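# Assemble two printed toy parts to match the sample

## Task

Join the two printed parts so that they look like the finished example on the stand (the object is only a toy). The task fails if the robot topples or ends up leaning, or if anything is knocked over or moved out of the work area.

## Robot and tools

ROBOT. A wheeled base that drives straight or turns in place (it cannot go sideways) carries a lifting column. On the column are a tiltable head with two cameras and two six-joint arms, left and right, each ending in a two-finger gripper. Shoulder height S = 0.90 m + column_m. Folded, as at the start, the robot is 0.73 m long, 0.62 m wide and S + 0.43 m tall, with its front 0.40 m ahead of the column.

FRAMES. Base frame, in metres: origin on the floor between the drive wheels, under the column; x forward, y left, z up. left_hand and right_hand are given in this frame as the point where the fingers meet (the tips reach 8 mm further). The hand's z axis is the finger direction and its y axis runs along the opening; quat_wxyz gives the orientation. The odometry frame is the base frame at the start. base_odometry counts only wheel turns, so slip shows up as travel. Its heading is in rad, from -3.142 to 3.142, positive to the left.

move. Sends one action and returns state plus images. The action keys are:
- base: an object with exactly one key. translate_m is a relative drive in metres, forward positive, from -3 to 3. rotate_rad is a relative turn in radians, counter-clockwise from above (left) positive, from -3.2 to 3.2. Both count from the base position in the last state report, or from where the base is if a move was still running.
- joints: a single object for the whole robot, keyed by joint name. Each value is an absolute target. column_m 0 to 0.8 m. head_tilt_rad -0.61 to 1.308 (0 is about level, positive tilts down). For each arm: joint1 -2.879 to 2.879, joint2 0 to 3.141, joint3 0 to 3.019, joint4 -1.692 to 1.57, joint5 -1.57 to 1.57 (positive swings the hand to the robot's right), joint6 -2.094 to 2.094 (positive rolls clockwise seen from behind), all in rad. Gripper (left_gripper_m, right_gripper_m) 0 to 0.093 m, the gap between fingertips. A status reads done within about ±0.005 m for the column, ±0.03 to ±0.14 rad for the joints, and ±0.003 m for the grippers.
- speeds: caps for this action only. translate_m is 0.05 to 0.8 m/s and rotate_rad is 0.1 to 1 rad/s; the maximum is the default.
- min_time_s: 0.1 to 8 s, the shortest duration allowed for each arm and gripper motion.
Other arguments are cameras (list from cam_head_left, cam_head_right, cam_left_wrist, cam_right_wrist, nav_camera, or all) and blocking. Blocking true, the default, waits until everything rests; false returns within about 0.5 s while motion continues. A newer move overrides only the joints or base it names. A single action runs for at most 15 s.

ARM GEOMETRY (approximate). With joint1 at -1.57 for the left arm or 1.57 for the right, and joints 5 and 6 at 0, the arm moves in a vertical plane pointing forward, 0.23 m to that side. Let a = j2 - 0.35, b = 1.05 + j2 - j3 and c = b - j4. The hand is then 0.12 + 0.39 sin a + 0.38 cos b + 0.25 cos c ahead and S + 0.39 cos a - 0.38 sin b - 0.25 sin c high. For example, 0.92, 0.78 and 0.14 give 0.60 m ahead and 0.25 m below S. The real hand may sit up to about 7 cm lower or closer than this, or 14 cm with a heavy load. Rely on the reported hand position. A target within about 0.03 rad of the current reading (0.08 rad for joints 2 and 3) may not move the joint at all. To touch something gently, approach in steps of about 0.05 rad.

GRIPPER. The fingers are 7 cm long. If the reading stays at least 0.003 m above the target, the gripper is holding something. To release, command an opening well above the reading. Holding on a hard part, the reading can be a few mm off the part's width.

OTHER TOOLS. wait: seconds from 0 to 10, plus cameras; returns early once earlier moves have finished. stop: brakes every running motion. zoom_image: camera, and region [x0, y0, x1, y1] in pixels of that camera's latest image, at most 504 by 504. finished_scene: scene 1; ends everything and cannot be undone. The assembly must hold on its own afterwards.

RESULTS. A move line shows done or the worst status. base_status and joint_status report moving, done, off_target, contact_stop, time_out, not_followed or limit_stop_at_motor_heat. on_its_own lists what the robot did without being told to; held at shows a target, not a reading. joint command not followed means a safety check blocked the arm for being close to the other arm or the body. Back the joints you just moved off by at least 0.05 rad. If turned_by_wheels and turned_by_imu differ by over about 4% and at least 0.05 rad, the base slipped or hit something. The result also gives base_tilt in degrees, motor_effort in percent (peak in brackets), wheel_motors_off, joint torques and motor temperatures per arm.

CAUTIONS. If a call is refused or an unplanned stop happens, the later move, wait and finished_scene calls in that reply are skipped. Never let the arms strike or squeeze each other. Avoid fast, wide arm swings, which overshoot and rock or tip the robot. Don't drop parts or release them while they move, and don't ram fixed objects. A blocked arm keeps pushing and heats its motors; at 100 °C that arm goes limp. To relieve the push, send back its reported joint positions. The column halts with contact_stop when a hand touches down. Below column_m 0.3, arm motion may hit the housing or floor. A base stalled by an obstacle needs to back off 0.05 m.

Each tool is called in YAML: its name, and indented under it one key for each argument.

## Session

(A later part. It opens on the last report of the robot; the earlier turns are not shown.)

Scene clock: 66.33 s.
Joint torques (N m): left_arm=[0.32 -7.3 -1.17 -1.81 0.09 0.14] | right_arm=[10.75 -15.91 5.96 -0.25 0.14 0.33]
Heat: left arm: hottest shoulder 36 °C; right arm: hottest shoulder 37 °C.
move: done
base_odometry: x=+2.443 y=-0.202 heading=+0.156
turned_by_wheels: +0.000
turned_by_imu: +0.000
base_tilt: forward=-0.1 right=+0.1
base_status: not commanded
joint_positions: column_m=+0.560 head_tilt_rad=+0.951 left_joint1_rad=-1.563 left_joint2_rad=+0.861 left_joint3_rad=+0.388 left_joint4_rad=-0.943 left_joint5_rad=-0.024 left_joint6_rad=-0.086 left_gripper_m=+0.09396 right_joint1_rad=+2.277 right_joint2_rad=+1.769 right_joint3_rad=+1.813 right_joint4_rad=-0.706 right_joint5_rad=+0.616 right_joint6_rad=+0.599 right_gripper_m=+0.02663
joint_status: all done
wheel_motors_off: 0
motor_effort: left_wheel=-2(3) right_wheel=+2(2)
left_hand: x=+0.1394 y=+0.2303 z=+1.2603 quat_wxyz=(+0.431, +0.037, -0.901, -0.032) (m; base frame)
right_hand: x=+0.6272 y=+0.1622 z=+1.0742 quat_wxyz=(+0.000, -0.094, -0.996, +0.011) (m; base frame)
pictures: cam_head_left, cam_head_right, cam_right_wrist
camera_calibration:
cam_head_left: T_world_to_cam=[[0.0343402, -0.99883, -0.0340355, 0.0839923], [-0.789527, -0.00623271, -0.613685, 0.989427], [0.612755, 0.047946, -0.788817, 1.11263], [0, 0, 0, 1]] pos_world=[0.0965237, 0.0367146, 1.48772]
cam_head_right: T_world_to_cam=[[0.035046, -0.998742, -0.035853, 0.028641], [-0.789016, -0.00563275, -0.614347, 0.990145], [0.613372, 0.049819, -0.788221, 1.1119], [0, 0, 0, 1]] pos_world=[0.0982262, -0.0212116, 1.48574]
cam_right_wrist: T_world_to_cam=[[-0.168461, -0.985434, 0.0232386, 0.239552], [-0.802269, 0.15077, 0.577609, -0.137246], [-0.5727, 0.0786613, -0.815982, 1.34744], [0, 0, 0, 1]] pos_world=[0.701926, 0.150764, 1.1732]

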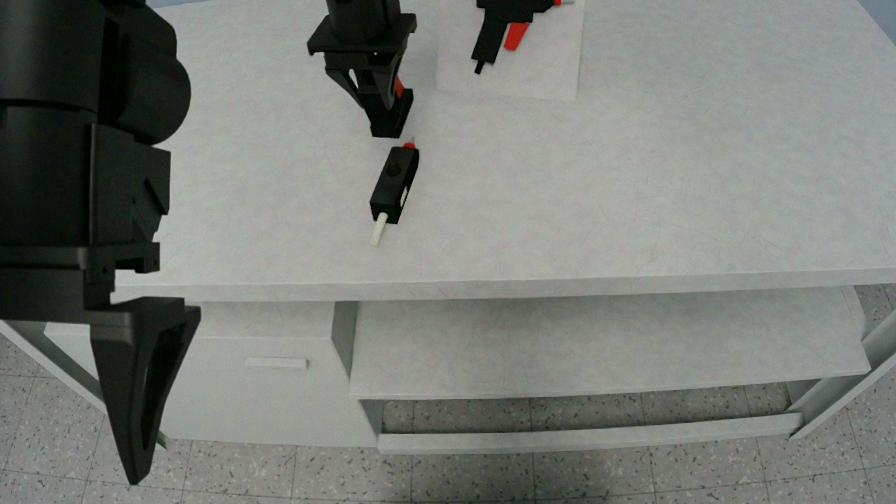

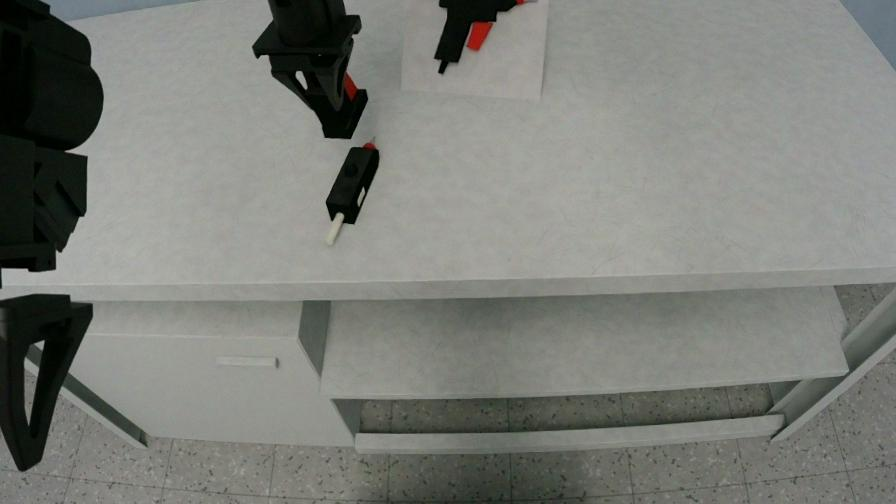

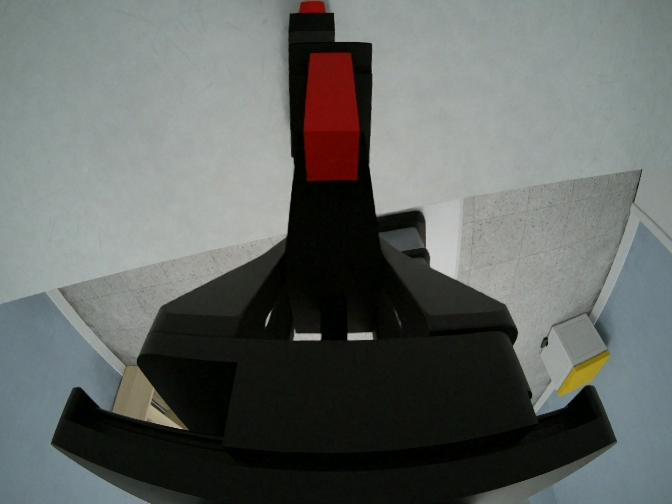

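move:
  joints: {"right_joint1_rad":2.332,"right_joint5_rad":0.63}

move:
  joints: {"column_m":0.495}
  cameras: ["cam_head_left","cam_head_right","cam_right_wrist"]

zoom_image:
  camera: "cam_head_left"
  region: [320, 60, 470, 210]

zoom_image:
  camera: "cam_head_right"
  region: [270, 60, 420, 210]

zoom_image:
  camera: "cam_right_wrist"
  region: [230, 0, 430, 200]

Scene clock: 70.00 s.
Joint torques (N m): left_arm=[0.15 -7.12 -1.2 -1.65 0.07 0.11] | right_arm=[10.7 -16.09 5.64 -0.29 0.03 0.26]
Heat: left arm: hottest shoulder 36 °C; right arm: hottest shoulder 37 °C.
move: done
base_odometry: x=+2.443 y=-0.202 heading=+0.156
turned_by_wheels: +0.000
turned_by_imu: +0.000
base_tilt: forward=+0.1 right=-0.2
base_status: not commanded
joint_positions: column_m=+0.560 head_tilt_rad=+0.951 left_joint1_rad=-1.563 left_joint2_rad=+0.861 left_joint3_rad=+0.388 left_joint4_rad=-0.943 left_joint5_rad=-0.024 left_joint6_rad=-0.086 left_gripper_m=+0.09396 right_joint1_rad=+2.313 right_joint2_rad=+1.769 right_joint3_rad=+1.813 right_joint4_rad=-0.706 right_joint5_rad=+0.629 right_joint6_rad=+0.599 right_gripper_m=+0.02663
joint_status: all done
wheel_motors_off: 0
motor_effort: left_wheel=-2(3) right_wheel=+2(2)
left_hand: x=+0.1394 y=+0.2303 z=+1.2603 quat_wxyz=(+0.431, +0.037, -0.901, -0.032) (m; base frame)
right_hand: x=+0.6207 y=+0.1821 z=+1.0865 quat_wxyz=(-0.002, -0.085, -0.996, +0.001) (m; base frame)
pictures: none

Scene clock: 71.43 s.
Joint torques (N m): left_arm=[0.5 -6.83 -0.95 -1.66 0.09 0.16] | right_arm=[10.7 -16.26 5.64 -0.25 0.05 0.29]
Heat: left arm: hottest shoulder 36 °C; right arm: hottest shoulder 37 °C.
move: done
base_odometry: x=+2.443 y=-0.202 heading=+0.156
turned_by_wheels: +0.000
turned_by_imu: +0.000
base_tilt: forward=-0.2 right=+0.0
base_status: not commanded
joint_positions: column_m=+0.495 head_tilt_rad=+0.951 left_joint1_rad=-1.563 left_joint2_rad=+0.861 left_joint3_rad=+0.388 left_joint4_rad=-0.943 left_joint5_rad=-0.024 left_joint6_rad=-0.086 left_gripper_m=+0.09396 right_joint1_rad=+2.313 right_joint2_rad=+1.774 right_joint3_rad=+1.815 right_joint4_rad=-0.706 right_joint5_rad=+0.629 right_joint6_rad=+0.599 right_gripper_m=+0.02663
joint_status: all done
wheel_motors_off: 0
motor_effort: left_wheel=-3(3) right_wheel=+1(3)
left_hand: x=+0.1394 y=+0.2303 z=+1.1954 quat_wxyz=(+0.431, +0.037, -0.901, -0.032) (m; base frame)
right_hand: x=+0.6196 y=+0.1830 z=+1.0198 quat_wxyz=(-0.001, -0.084, -0.996, +0.001) (m; base frame)
pictures: cam_head_left, cam_head_right, cam_right_wrist
camera_calibration:
cam_head_left: T_world_to_cam=[[0.0343402, -0.99883, -0.0340355, 0.0817834], [-0.789527, -0.00623271, -0.613685, 0.949599], [0.612755, 0.047946, -0.788817, 1.06144], [0, 0, 0, 1]] pos_world=[0.0965237, 0.0367146, 1.42282]
cam_head_right: T_world_to_cam=[[0.035046, -0.998742, -0.035853, 0.0263178], [-0.789016, -0.00563275, -0.614347, 0.950335], [0.613372, 0.049819, -0.788221, 1.06083], [0, 0, 0, 1]] pos_world=[0.0982262, -0.0212116, 1.42094]
cam_right_wrist: T_world_to_cam=[[-0.149416, -0.988767, 0.00393388, 0.268568], [-0.806776, 0.124213, 0.577653, -0.107473], [-0.571653, 0.0831369, -0.816273, 1.29587], [0, 0, 0, 1]] pos_world=[0.69421, 0.171166, 1.11881]

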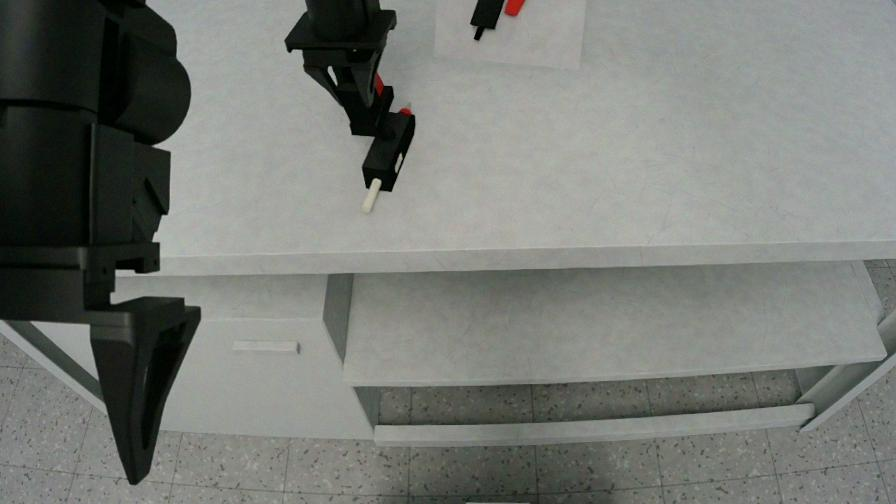

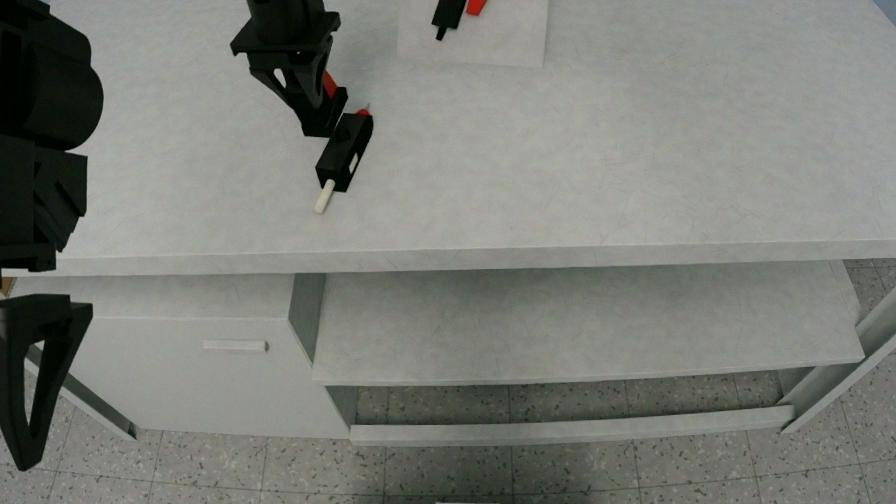

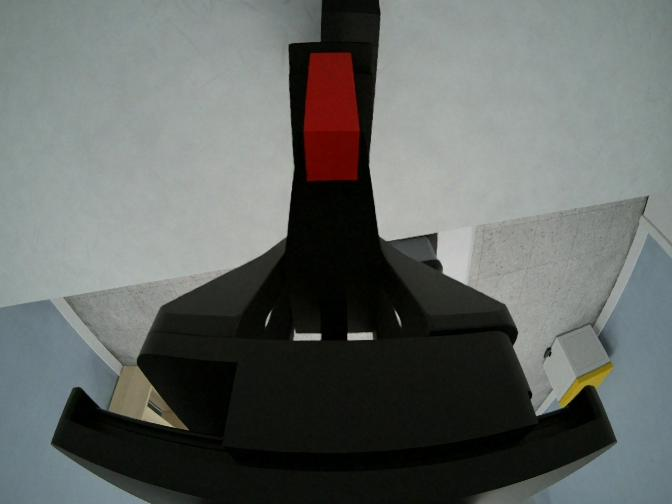

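Scaled by 3.360.

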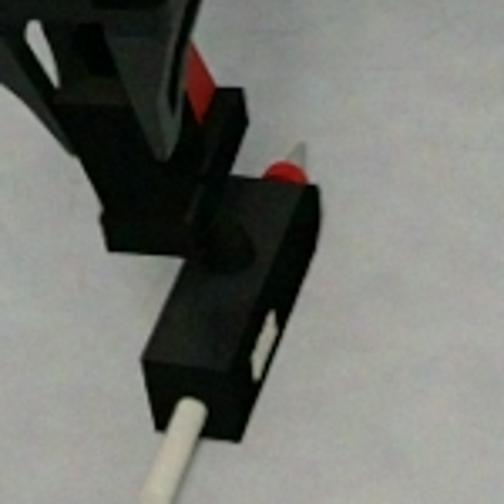

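Scaled by 3.360.

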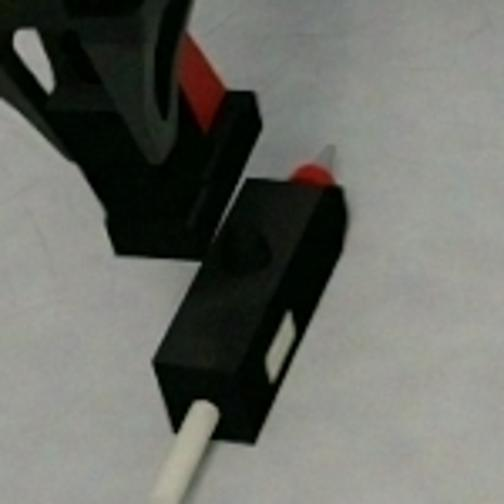

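Scaled by 2.520 from the camera's 672x504 image, which has a finer 960x720 frame.

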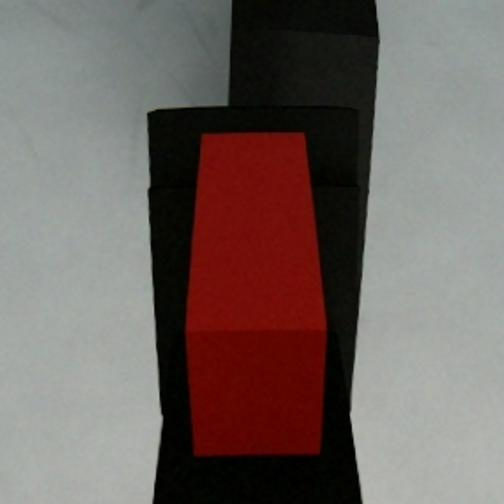

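move:
  joints: {"head_tilt_rad":0.7}
  cameras: ["cam_head_left","cam_head_right"]

zoom_image:
  camera: "cam_head_left"
  region: [420, 60, 600, 220]

zoom_image:
  camera: "cam_head_right"
  region: [385, 60, 565, 220]

Scene clock: 73.53 s.
Joint torques (N m): left_arm=[0.38 -6.53 -1.1 -1.65 0.09 0.17] | right_arm=[10.29 -16.15 5.61 -0.27 0.02 0.24]
Heat: left arm: hottest shoulder 36 °C; right arm: hottest shoulder 37 °C.
move: done
base_odometry: x=+2.443 y=-0.202 heading=+0.156
turned_by_wheels: +0.000
turned_by_imu: +0.000
base_tilt: forward=+0.0 right=-0.1
base_status: not commanded
joint_positions: column_m=+0.495 head_tilt_rad=+0.717 left_joint1_rad=-1.563 left_joint2_rad=+0.861 left_joint3_rad=+0.388 left_joint4_rad=-0.943 left_joint5_rad=-0.024 left_joint6_rad=-0.086 left_gripper_m=+0.09396 right_joint1_rad=+2.313 right_joint2_rad=+1.774 right_joint3_rad=+1.815 right_joint4_rad=-0.706 right_joint5_rad=+0.629 right_joint6_rad=+0.599 right_gripper_m=+0.02663
joint_status: all done
wheel_motors_off: 0
motor_effort: left_wheel=-2(3) right_wheel=+2(3)
left_hand: x=+0.1394 y=+0.2303 z=+1.1954 quat_wxyz=(+0.431, +0.037, -0.901, -0.032) (m; base frame)
right_hand: x=+0.6196 y=+0.1830 z=+1.0198 quat_wxyz=(-0.001, -0.084, -0.996, +0.001) (m; base frame)
pictures: cam_head_left, cam_head_right
camera_calibration:
cam_head_left: T_world_to_cam=[[0.0413037, -0.998831, -0.025125, 0.0682396], [-0.62543, -0.00623596, -0.780255, 1.18813], [0.779186, 0.0479413, -0.624956, 0.810456], [0, 0, 0, 1]] pos_world=[0.108778, 0.0367146, 1.43526]
cam_head_right: T_world_to_cam=[[0.0424122, -0.998743, -0.0267289, 0.0124362], [-0.624779, -0.005636, -0.780781, 1.18862], [0.779649, 0.0498143, -0.624233, 0.809629], [0, 0, 0, 1]] pos_world=[0.11087, -0.0212115, 1.43378]

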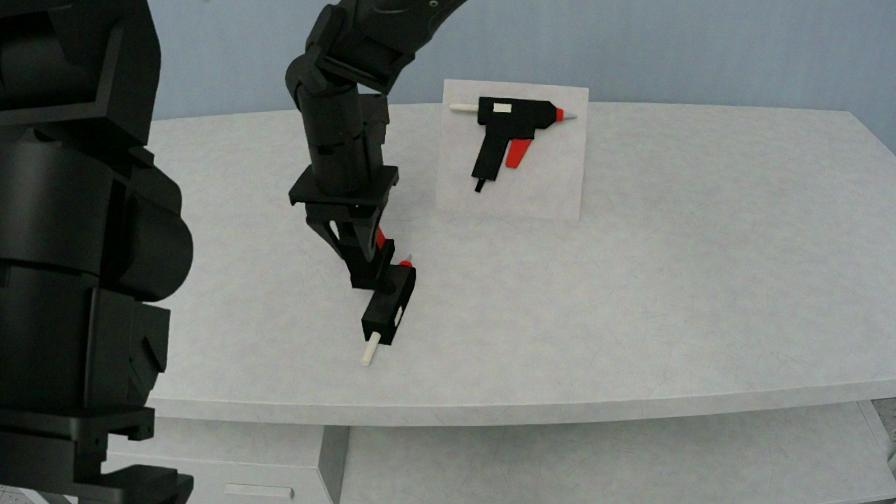

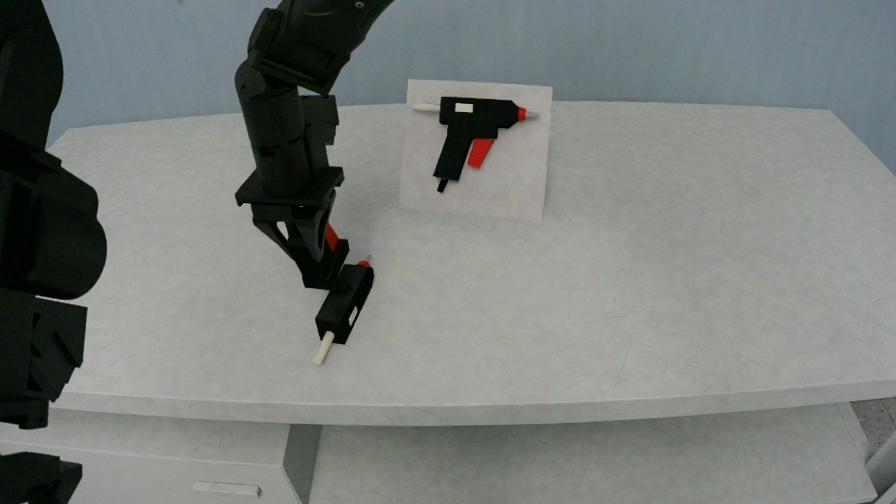

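Scaled by 2.800.

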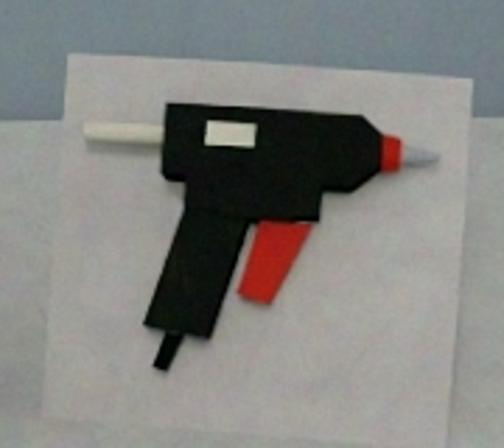

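Scaled by 2.800.

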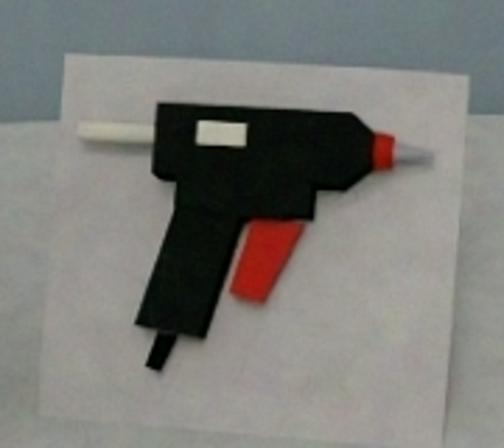

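move:
  joints: {"right_joint1_rad":2.278,"right_joint5_rad":0.612,"head_tilt_rad":0.95}

move:
  base: {"translate_m":-0.008}
  speeds: {"translate_m":0.05}
  cameras: ["cam_head_left","cam_head_right","cam_right_wrist"]

zoom_image:
  camera: "cam_head_left"
  region: [320, 60, 470, 210]

zoom_image:
  camera: "cam_head_right"
  region: [270, 60, 420, 210]

zoom_image:
  camera: "cam_right_wrist"
  region: [230, 0, 430, 200]

Scene clock: 77.80 s.
Joint torques (N m): left_arm=[0.79 -7.24 -1.02 -1.66 0.04 0.13] | right_arm=[9 -16.09 5.6 -0.27 0.02 0.26]
Heat: left arm: hottest shoulder 36 °C; right arm: hottest shoulder 37 °C.
move: done
base_odometry: x=+2.443 y=-0.202 heading=+0.156
turned_by_wheels: +0.000
turned_by_imu: +0.000
base_tilt: forward=-0.1 right=-0.2
base_status: not commanded
joint_positions: column_m=+0.495 head_tilt_rad=+0.950 left_joint1_rad=-1.563 left_joint2_rad=+0.861 left_joint3_rad=+0.388 left_joint4_rad=-0.943 left_joint5_rad=-0.024 left_joint6_rad=-0.086 left_gripper_m=+0.09396 right_joint1_rad=+2.280 right_joint2_rad=+1.774 right_joint3_rad=+1.815 right_joint4_rad=-0.706 right_joint5_rad=+0.612 right_joint6_rad=+0.599 right_gripper_m=+0.02663
joint_status: all done
wheel_motors_off: 0
motor_effort: left_wheel=-2(3) right_wheel=+2(3)
left_hand: x=+0.1394 y=+0.2303 z=+1.1954 quat_wxyz=(+0.431, +0.037, -0.901, -0.032) (m; base frame)
right_hand: x=+0.6251 y=+0.1654 z=+1.0082 quat_wxyz=(+0.002, -0.093, -0.996, +0.009) (m; base frame)
pictures: none

Scene clock: 78.60 s.
Joint torques (N m): left_arm=[0.62 -7.47 -0.9 -1.68 0.09 0.15] | right_arm=[9 -16.79 5.3 -0.35 -0.01 0.27]
Heat: left arm: hottest shoulder 36 °C; right arm: hottest shoulder 37 °C.
move: done
base_odometry: x=+2.435 y=-0.203 heading=+0.156
turned_by_wheels: -0.001
turned_by_imu: -0.001
base_tilt: forward=-0.1 right=+0.0
base_status: done
joint_positions: column_m=+0.495 head_tilt_rad=+0.951 left_joint1_rad=-1.563 left_joint2_rad=+0.861 left_joint3_rad=+0.386 left_joint4_rad=-0.943 left_joint5_rad=-0.024 left_joint6_rad=-0.086 left_gripper_m=+0.09396 right_joint1_rad=+2.280 right_joint2_rad=+1.776 right_joint3_rad=+1.819 right_joint4_rad=-0.708 right_joint5_rad=+0.612 right_joint6_rad=+0.599 right_gripper_m=+0.02663
joint_status: not commanded
wheel_motors_off: 0
motor_effort: left_wheel=-2(35) right_wheel=+2(23)
left_hand: x=+0.1386 y=+0.2303 z=+1.1957 quat_wxyz=(+0.432, +0.037, -0.901, -0.032) (m; base frame)
right_hand: x=+0.6259 y=+0.1659 z=+1.0081 quat_wxyz=(+0.002, -0.093, -0.996, +0.009) (m; base frame)
pictures: cam_head_left, cam_head_right, cam_right_wrist
camera_calibration:
cam_head_left: T_world_to_cam=[[0.0343551, -0.998831, -0.0340147, 0.0817559], [-0.789256, -0.00623611, -0.614032, 0.950128], [0.613102, 0.0479414, -0.788548, 1.0611], [0, 0, 0, 1]] pos_world=[0.0965215, 0.0367146, 1.42292]
cam_head_right: T_world_to_cam=[[0.0350616, -0.998743, -0.0358318, 0.0262863], [-0.788745, -0.00563615, -0.614694, 0.950801], [0.61372, 0.0498144, -0.787951, 1.06041], [0, 0, 0, 1]] pos_world=[0.0982238, -0.0212115, 1.42094]
cam_right_wrist: T_world_to_cam=[[-0.166617, -0.985843, 0.0187651, 0.247818], [-0.800663, 0.146378, 0.580959, -0.104259], [-0.575481, 0.0817728, -0.813717, 1.29146], [0, 0, 0, 1]] pos_world=[0.701023, 0.153965, 1.1068]

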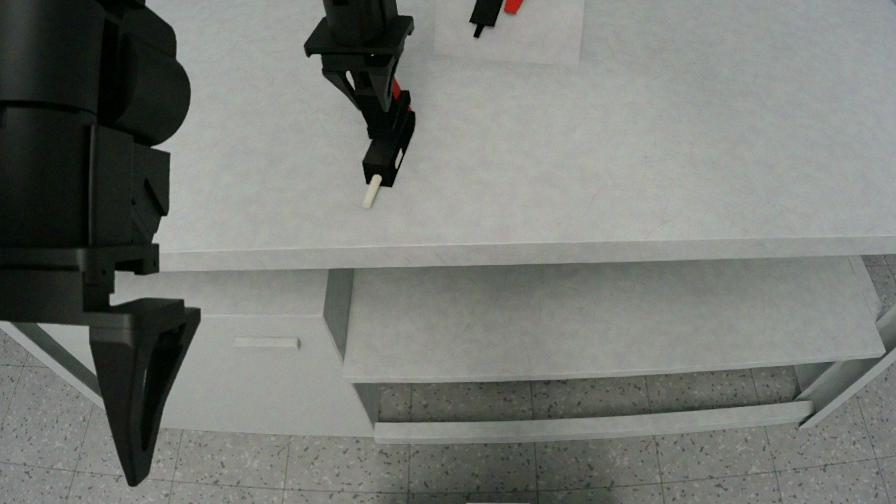

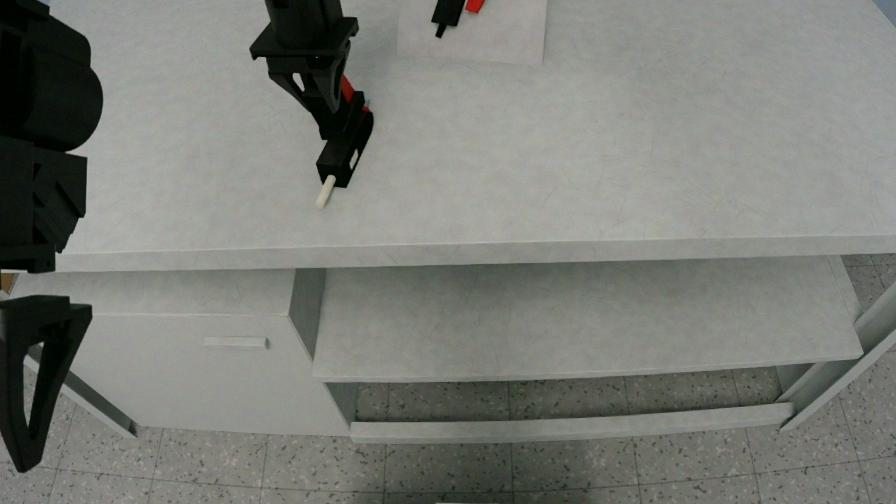

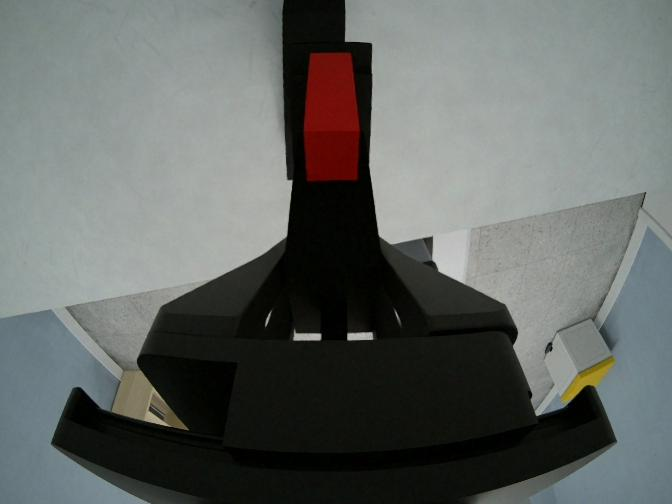

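Scaled by 3.360.

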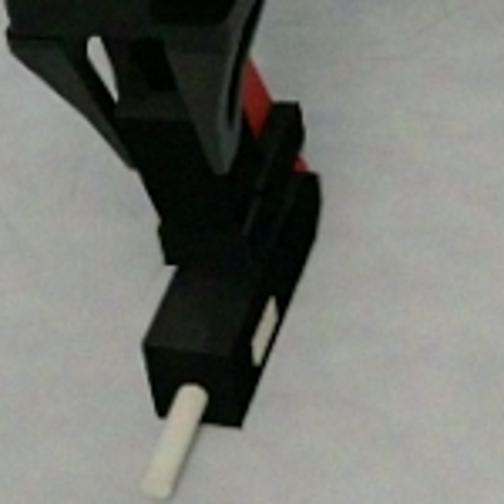

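Scaled by 3.360.

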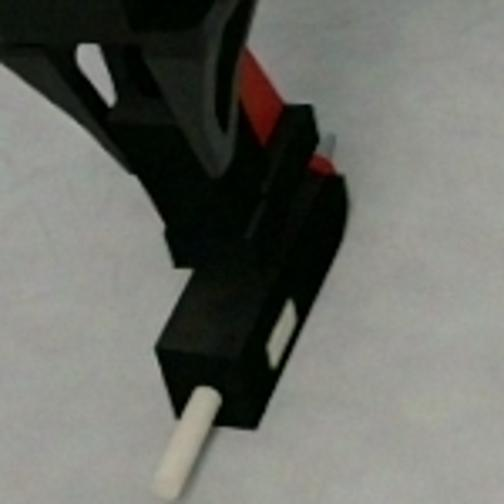

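Scaled by 2.520 from the camera's 672x504 image, which has a finer 960x720 frame.

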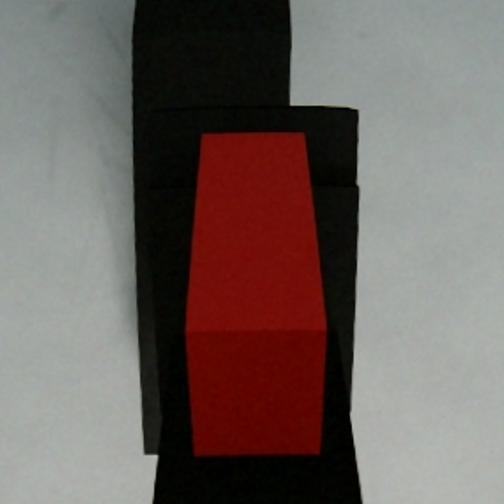

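move:
  joints: {"right_joint1_rad":2.315,"right_joint5_rad":0.617}
  cameras: ["cam_head_left","cam_head_right","cam_right_wrist"]

zoom_image:
  camera: "cam_right_wrist"
  region: [230, 0, 430, 200]

zoom_image:
  camera: "cam_head_left"
  region: [320, 60, 470, 210]

Scene clock: 80.13 s.
Joint torques (N m): left_arm=[0.62 -7.24 -1.06 -1.78 0.09 0.15] | right_arm=[11.05 -16.67 5.26 -0.24 0.11 0.28]
Heat: left arm: hottest shoulder 36 °C; right arm: hottest shoulder 38 °C.
move: done
base_odometry: x=+2.435 y=-0.203 heading=+0.156
turned_by_wheels: +0.000
turned_by_imu: +0.000
base_tilt: forward=-0.1 right=-0.1
base_status: not commanded
joint_positions: column_m=+0.495 head_tilt_rad=+0.951 left_joint1_rad=-1.563 left_joint2_rad=+0.861 left_joint3_rad=+0.386 left_joint4_rad=-0.943 left_joint5_rad=-0.024 left_joint6_rad=-0.086 left_gripper_m=+0.09396 right_joint1_rad=+2.289 right_joint2_rad=+1.776 right_joint3_rad=+1.819 right_joint4_rad=-0.708 right_joint5_rad=+0.615 right_joint6_rad=+0.599 right_gripper_m=+0.02663
joint_status: all done
wheel_motors_off: 0
motor_effort: left_wheel=-1(2) right_wheel=+1(2)
left_hand: x=+0.1386 y=+0.2303 z=+1.1957 quat_wxyz=(+0.432, +0.037, -0.901, -0.032) (m; base frame)
right_hand: x=+0.6243 y=+0.1710 z=+1.0112 quat_wxyz=(+0.001, -0.091, -0.996, +0.006) (m; base frame)
pictures: cam_head_left, cam_head_right, cam_right_wrist
camera_calibration:
cam_head_left: T_world_to_cam=[[0.0343551, -0.998831, -0.0340147, 0.0817559], [-0.789256, -0.00623611, -0.614032, 0.950128], [0.613102, 0.0479414, -0.788548, 1.0611], [0, 0, 0, 1]] pos_world=[0.0965215, 0.0367146, 1.42292]
cam_head_right: T_world_to_cam=[[0.0350616, -0.998743, -0.0358318, 0.0262863], [-0.788745, -0.00563615, -0.614694, 0.950801], [0.61372, 0.0498144, -0.787951, 1.06041], [0, 0, 0, 1]] pos_world=[0.0982238, -0.0212115, 1.42094]
cam_right_wrist: T_world_to_cam=[[-0.162067, -0.986692, 0.0131458, 0.255596], [-0.801967, 0.139464, 0.580861, -0.106039], [-0.574964, 0.0835956, -0.813897, 1.29214], [0, 0, 0, 1]] pos_world=[0.699319, 0.158966, 1.10991]

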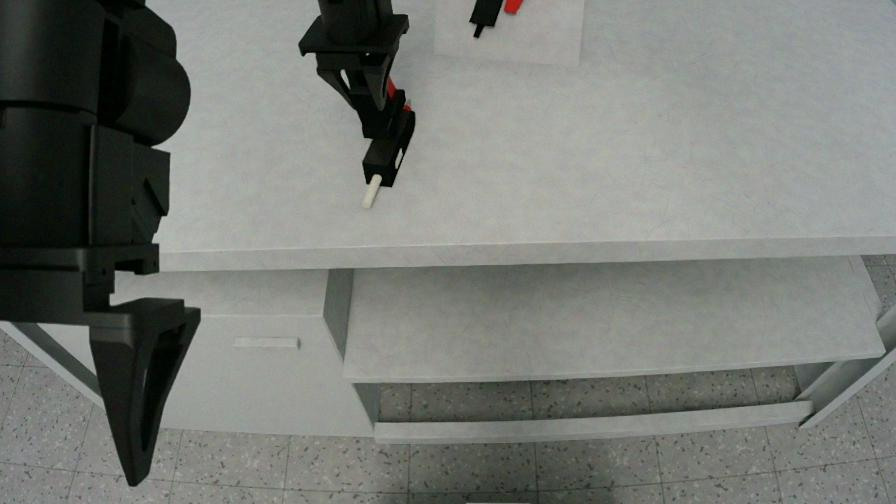

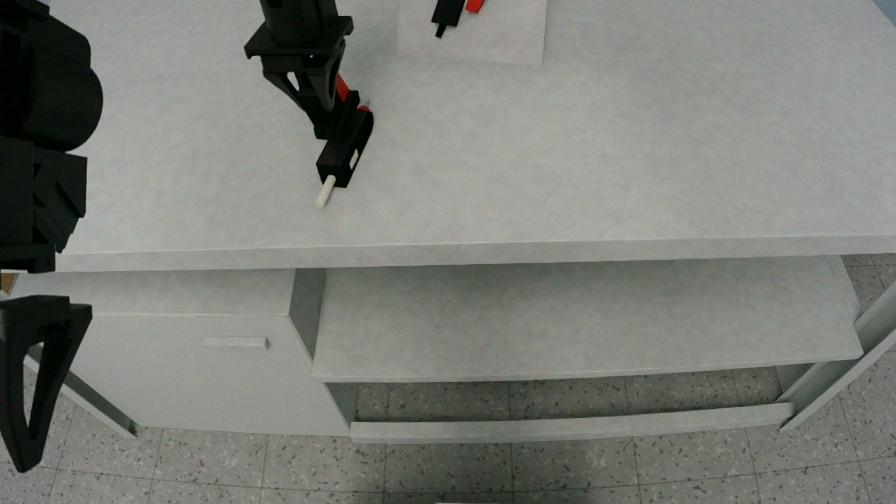

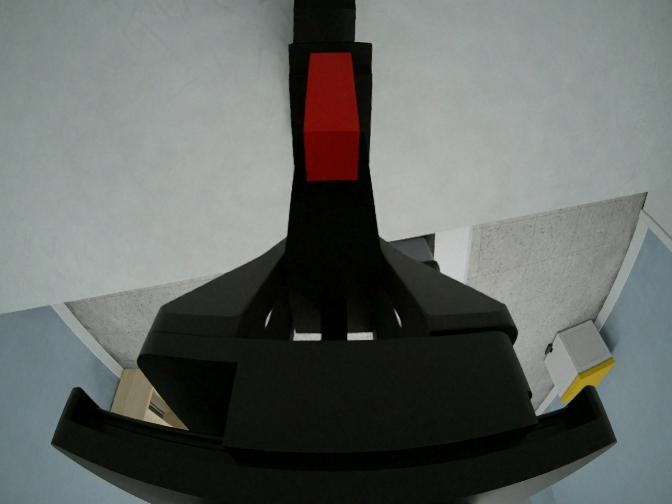

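Scaled by 2.520 from the camera's 672x504 image, which has a finer 960x720 frame.

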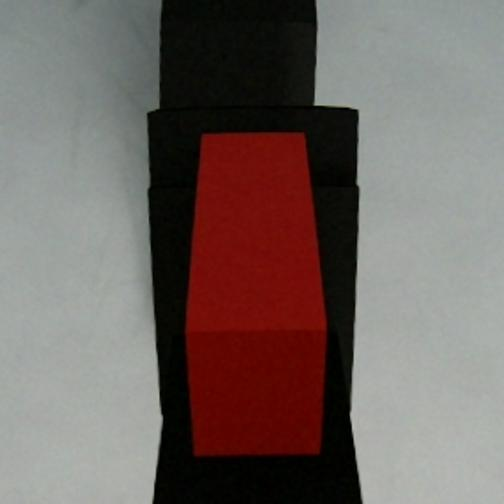

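Scaled by 3.360.

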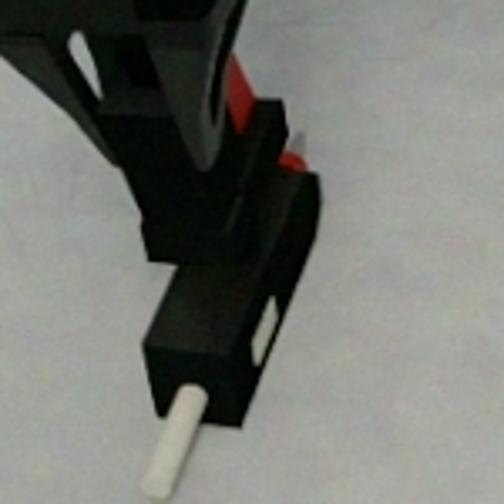

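move:
  joints: {"right_joint1_rad":2.323,"right_joint5_rad":0.621}

move:
  joints: {"column_m":0.478}
  cameras: ["cam_head_left","cam_head_right","cam_right_wrist"]

zoom_image:
  camera: "cam_right_wrist"
  region: [230, 0, 430, 200]

zoom_image:
  camera: "cam_head_left"
  region: [320, 60, 470, 210]

zoom_image:
  camera: "cam_head_right"
  region: [270, 60, 420, 210]

Scene clock: 82.70 s.
Joint torques (N m): left_arm=[0.44 -6.77 -1.01 -1.87 0.07 0.13] | right_arm=[12.04 -17.32 5.42 -0.2 0.1 0.22]
Heat: left arm: hottest shoulder 36 °C; right arm: hottest shoulder 38 °C.
move: done
base_odometry: x=+2.435 y=-0.203 heading=+0.156
turned_by_wheels: +0.000
turned_by_imu: +0.000
base_tilt: forward=-0.2 right=-0.1
base_status: not commanded
joint_positions: column_m=+0.495 head_tilt_rad=+0.951 left_joint1_rad=-1.563 left_joint2_rad=+0.861 left_joint3_rad=+0.386 left_joint4_rad=-0.943 left_joint5_rad=-0.024 left_joint6_rad=-0.086 left_gripper_m=+0.09396 right_joint1_rad=+2.295 right_joint2_rad=+1.776 right_joint3_rad=+1.819 right_joint4_rad=-0.708 right_joint5_rad=+0.619 right_joint6_rad=+0.599 right_gripper_m=+0.02663
joint_status: all done
wheel_motors_off: 0
motor_effort: left_wheel=-2(2) right_wheel=+1(2)
left_hand: x=+0.1386 y=+0.2303 z=+1.1957 quat_wxyz=(+0.432, +0.037, -0.901, -0.032) (m; base frame)
right_hand: x=+0.6233 y=+0.1743 z=+1.0134 quat_wxyz=(+0.001, -0.089, -0.996, +0.005) (m; base frame)
pictures: none

Scene clock: 83.50 s.
Joint torques (N m): left_arm=[0.44 -7.24 -0.94 -1.77 0.05 0.15] | right_arm=[11.05 -16.79 5.38 -0.24 0.11 0.26]
Heat: left arm: hottest shoulder 36 °C; right arm: hottest shoulder 38 °C.
move: done
base_odometry: x=+2.435 y=-0.203 heading=+0.156
turned_by_wheels: +0.000
turned_by_imu: +0.000
base_tilt: forward=-0.1 right=-0.1
base_status: not commanded
joint_positions: column_m=+0.478 head_tilt_rad=+0.951 left_joint1_rad=-1.563 left_joint2_rad=+0.861 left_joint3_rad=+0.386 left_joint4_rad=-0.943 left_joint5_rad=-0.024 left_joint6_rad=-0.086 left_gripper_m=+0.09396 right_joint1_rad=+2.297 right_joint2_rad=+1.777 right_joint3_rad=+1.819 right_joint4_rad=-0.708 right_joint5_rad=+0.619 right_joint6_rad=+0.599 right_gripper_m=+0.02663
joint_status: all done
wheel_motors_off: 0
motor_effort: left_wheel=-2(2) right_wheel=+1(2)
left_hand: x=+0.1386 y=+0.2303 z=+1.1787 quat_wxyz=(+0.432, +0.037, -0.901, -0.032) (m; base frame)
right_hand: x=+0.6227 y=+0.1751 z=+0.9964 quat_wxyz=(+0.001, -0.089, -0.996, +0.004) (m; base frame)
pictures: cam_head_left, cam_head_right, cam_right_wrist
camera_calibration:
cam_head_left: T_world_to_cam=[[0.0343551, -0.998831, -0.0340147, 0.0811776], [-0.789256, -0.00623611, -0.614032, 0.939689], [0.613102, 0.0479414, -0.788548, 1.0477], [0, 0, 0, 1]] pos_world=[0.0965215, 0.0367146, 1.40592]
cam_head_right: T_world_to_cam=[[0.0350616, -0.998743, -0.0358318, 0.0256772], [-0.788745, -0.00563615, -0.614694, 0.940351], [0.61372, 0.0498144, -0.787951, 1.04701], [0, 0, 0, 1]] pos_world=[0.0982238, -0.0212115, 1.40394]
cam_right_wrist: T_world_to_cam=[[-0.157869, -0.987408, 0.0101235, 0.260156], [-0.803119, 0.134356, 0.580473, -0.0973914], [-0.574523, 0.0835084, -0.814217, 1.27891], [0, 0, 0, 1]] pos_world=[0.697616, 0.163166, 1.09521]

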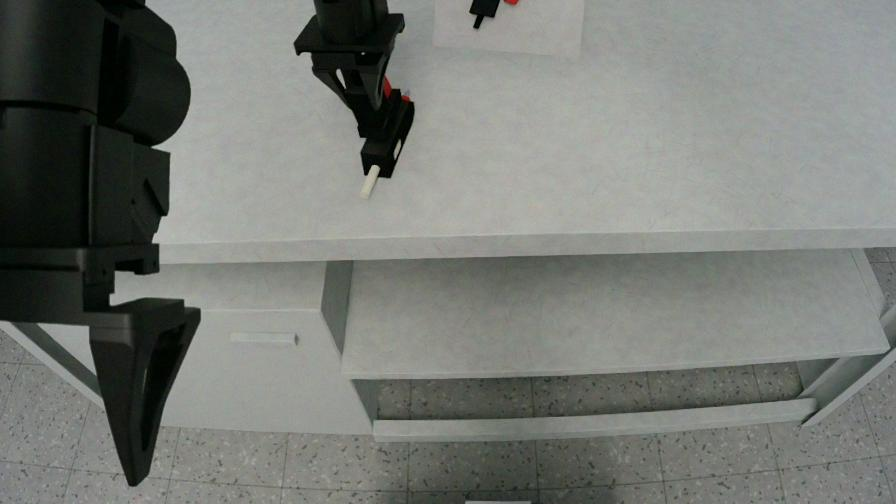

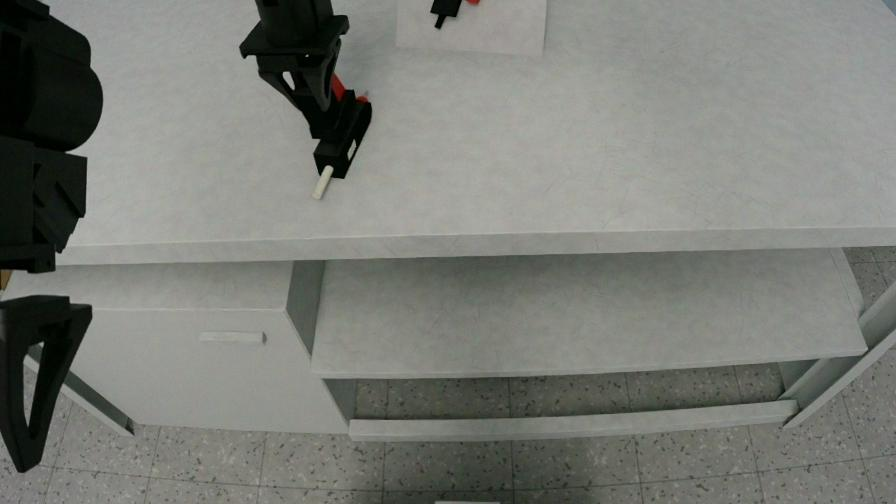

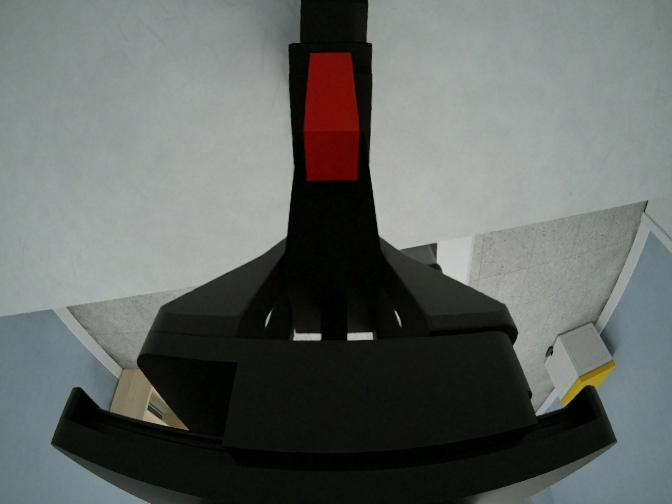

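Scaled by 2.520 from the camera's 672x504 image, which has a finer 960x720 frame.

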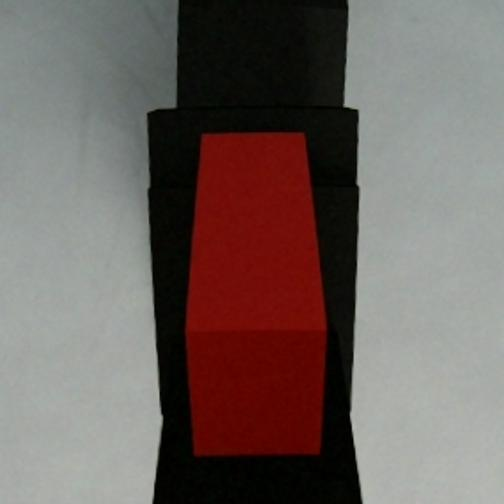

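Scaled by 3.360.

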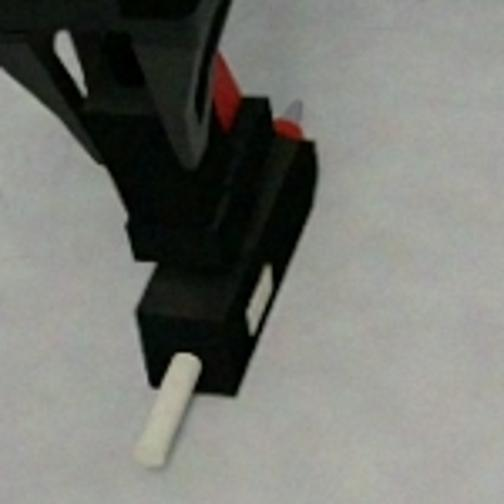

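Scaled by 3.360.

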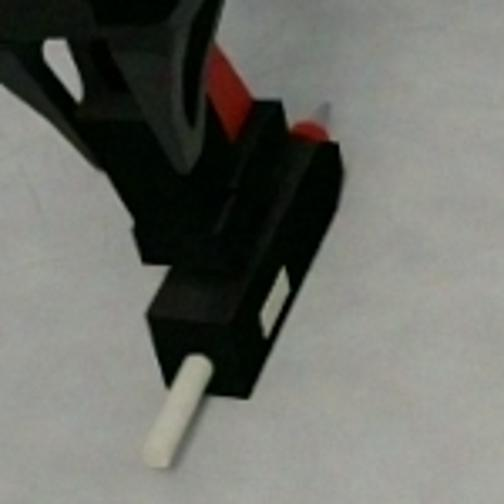

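move:
  joints: {"right_joint1_rad":2.292,"right_joint5_rad":0.617}

move:
  base: {"translate_m":0.005}
  speeds: {"translate_m":0.05}
  cameras: ["cam_head_left","cam_head_right","cam_right_wrist"]

zoom_image:
  camera: "cam_right_wrist"
  region: [230, 0, 430, 200]

zoom_image:
  camera: "cam_head_left"
  region: [320, 60, 470, 210]

Scene clock: 84.67 s.
Joint torques (N m): left_arm=[0.38 -7.18 -1.09 -1.59 0.05 0.13] | right_arm=[8.94 -16.44 5.23 -0.02 0.04 0.27]
Heat: left arm: hottest shoulder 36 °C; right arm: hottest shoulder 38 °C.
move: done
base_odometry: x=+2.435 y=-0.203 heading=+0.156
turned_by_wheels: +0.000
turned_by_imu: +0.000
base_tilt: forward=-0.1 right=-0.1
base_status: not commanded
joint_positions: column_m=+0.478 head_tilt_rad=+0.951 left_joint1_rad=-1.563 left_joint2_rad=+0.861 left_joint3_rad=+0.386 left_joint4_rad=-0.943 left_joint5_rad=-0.024 left_joint6_rad=-0.086 left_gripper_m=+0.09396 right_joint1_rad=+2.297 right_joint2_rad=+1.777 right_joint3_rad=+1.819 right_joint4_rad=-0.708 right_joint5_rad=+0.617 right_joint6_rad=+0.599 right_gripper_m=+0.02663
joint_status: all done
wheel_motors_off: 0
motor_effort: left_wheel=-2(2) right_wheel=+1(2)
left_hand: x=+0.1386 y=+0.2303 z=+1.1787 quat_wxyz=(+0.432, +0.037, -0.901, -0.032) (m; base frame)
right_hand: x=+0.6226 y=+0.1754 z=+0.9964 quat_wxyz=(+0.001, -0.089, -0.996, +0.004) (m; base frame)
pictures: none

Scene clock: 85.40 s.
Joint torques (N m): left_arm=[0.56 -7 -1.59 -1.62 0.05 0.14] | right_arm=[10.11 -17.32 4.78 -0.14 -0.04 0.27]
Heat: left arm: hottest shoulder 36 °C; right arm: hottest shoulder 38 °C.
move: done
base_odometry: x=+2.440 y=-0.203 heading=+0.156
turned_by_wheels: +0.000
turned_by_imu: +0.001
base_tilt: forward=-0.1 right=-0.1
base_status: done
joint_positions: column_m=+0.478 head_tilt_rad=+0.951 left_joint1_rad=-1.563 left_joint2_rad=+0.861 left_joint3_rad=+0.391 left_joint4_rad=-0.943 left_joint5_rad=-0.024 left_joint6_rad=-0.086 left_gripper_m=+0.09396 right_joint1_rad=+2.294 right_joint2_rad=+1.777 right_joint3_rad=+1.824 right_joint4_rad=-0.709 right_joint5_rad=+0.617 right_joint6_rad=+0.599 right_gripper_m=+0.02663
joint_status: not commanded
wheel_motors_off: 0
motor_effort: left_wheel=+2(30) right_wheel=+0(33)
left_hand: x=+0.1414 y=+0.2303 z=+1.1778 quat_wxyz=(+0.429, +0.037, -0.902, -0.032) (m; base frame)
right_hand: x=+0.6248 y=+0.1744 z=+0.9962 quat_wxyz=(+0.000, -0.090, -0.996, +0.004) (m; base frame)
pictures: cam_head_left, cam_head_right, cam_right_wrist
camera_calibration:
cam_head_left: T_world_to_cam=[[0.0343436, -0.998831, -0.034028, 0.0811939], [-0.789477, -0.0062362, -0.613748, 0.93925], [0.612818, 0.0479427, -0.788768, 1.04795], [0, 0, 0, 1]] pos_world=[0.0965233, 0.0367146, 1.40582]
cam_head_right: T_world_to_cam=[[0.0350495, -0.998743, -0.0358454, 0.0256937], [-0.788967, -0.00563623, -0.61441, 0.939913], [0.613435, 0.0498156, -0.788172, 1.04727], [0, 0, 0, 1]] pos_world=[0.0982258, -0.0212115, 1.40384]
cam_right_wrist: T_world_to_cam=[[-0.160567, -0.986978, 0.00961226, 0.261865], [-0.803575, 0.136372, 0.579371, -0.0943338], [-0.573137, 0.0853034, -0.815008, 1.27958], [0, 0, 0, 1]] pos_world=[0.699619, 0.162167, 1.09501]

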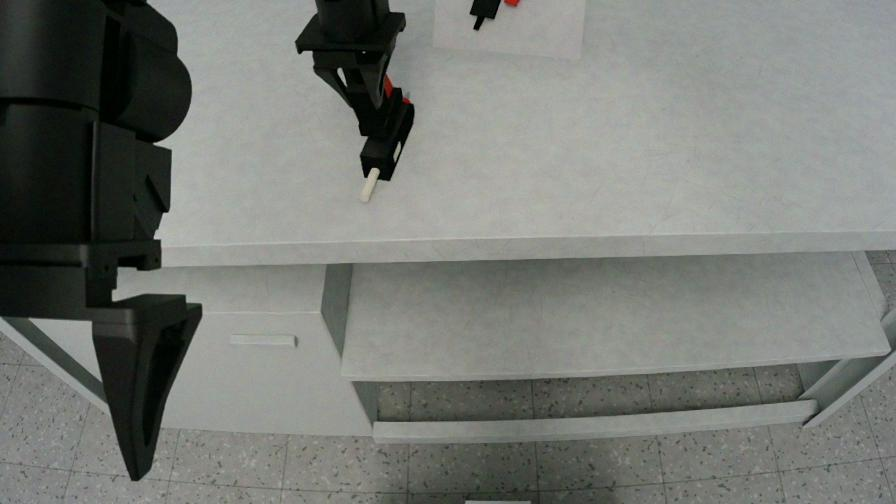

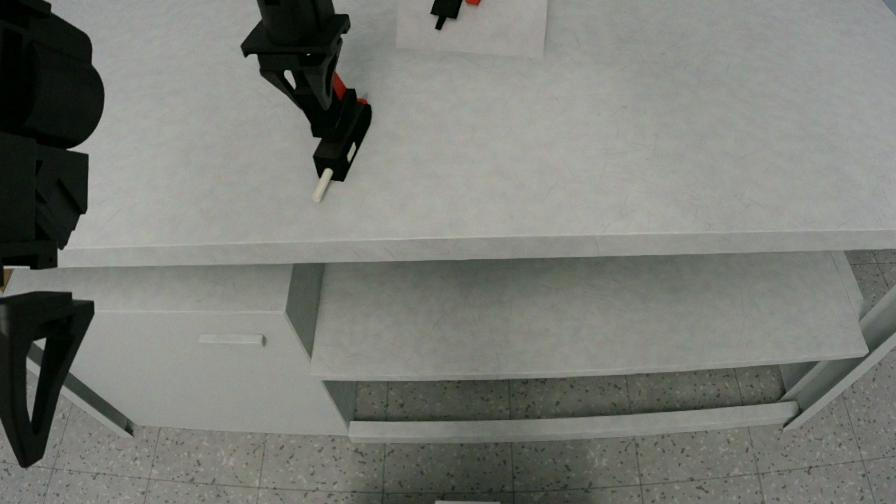

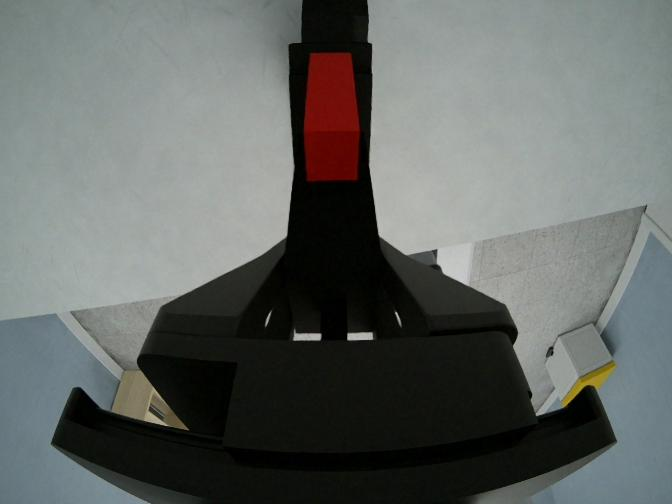

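Scaled by 2.520 from the camera's 672x504 image, which has a finer 960x720 frame.

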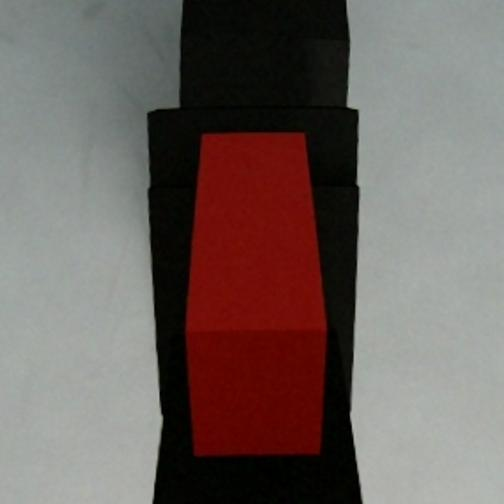

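Scaled by 3.360.

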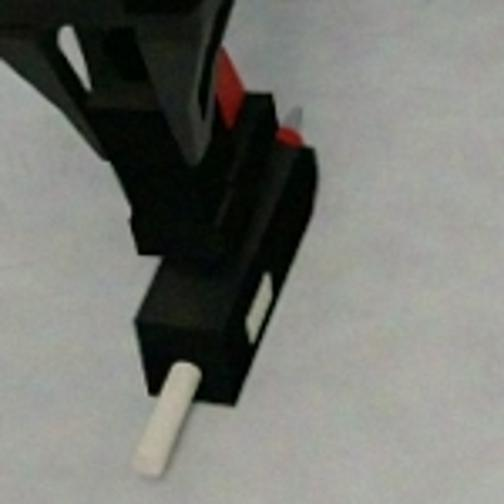

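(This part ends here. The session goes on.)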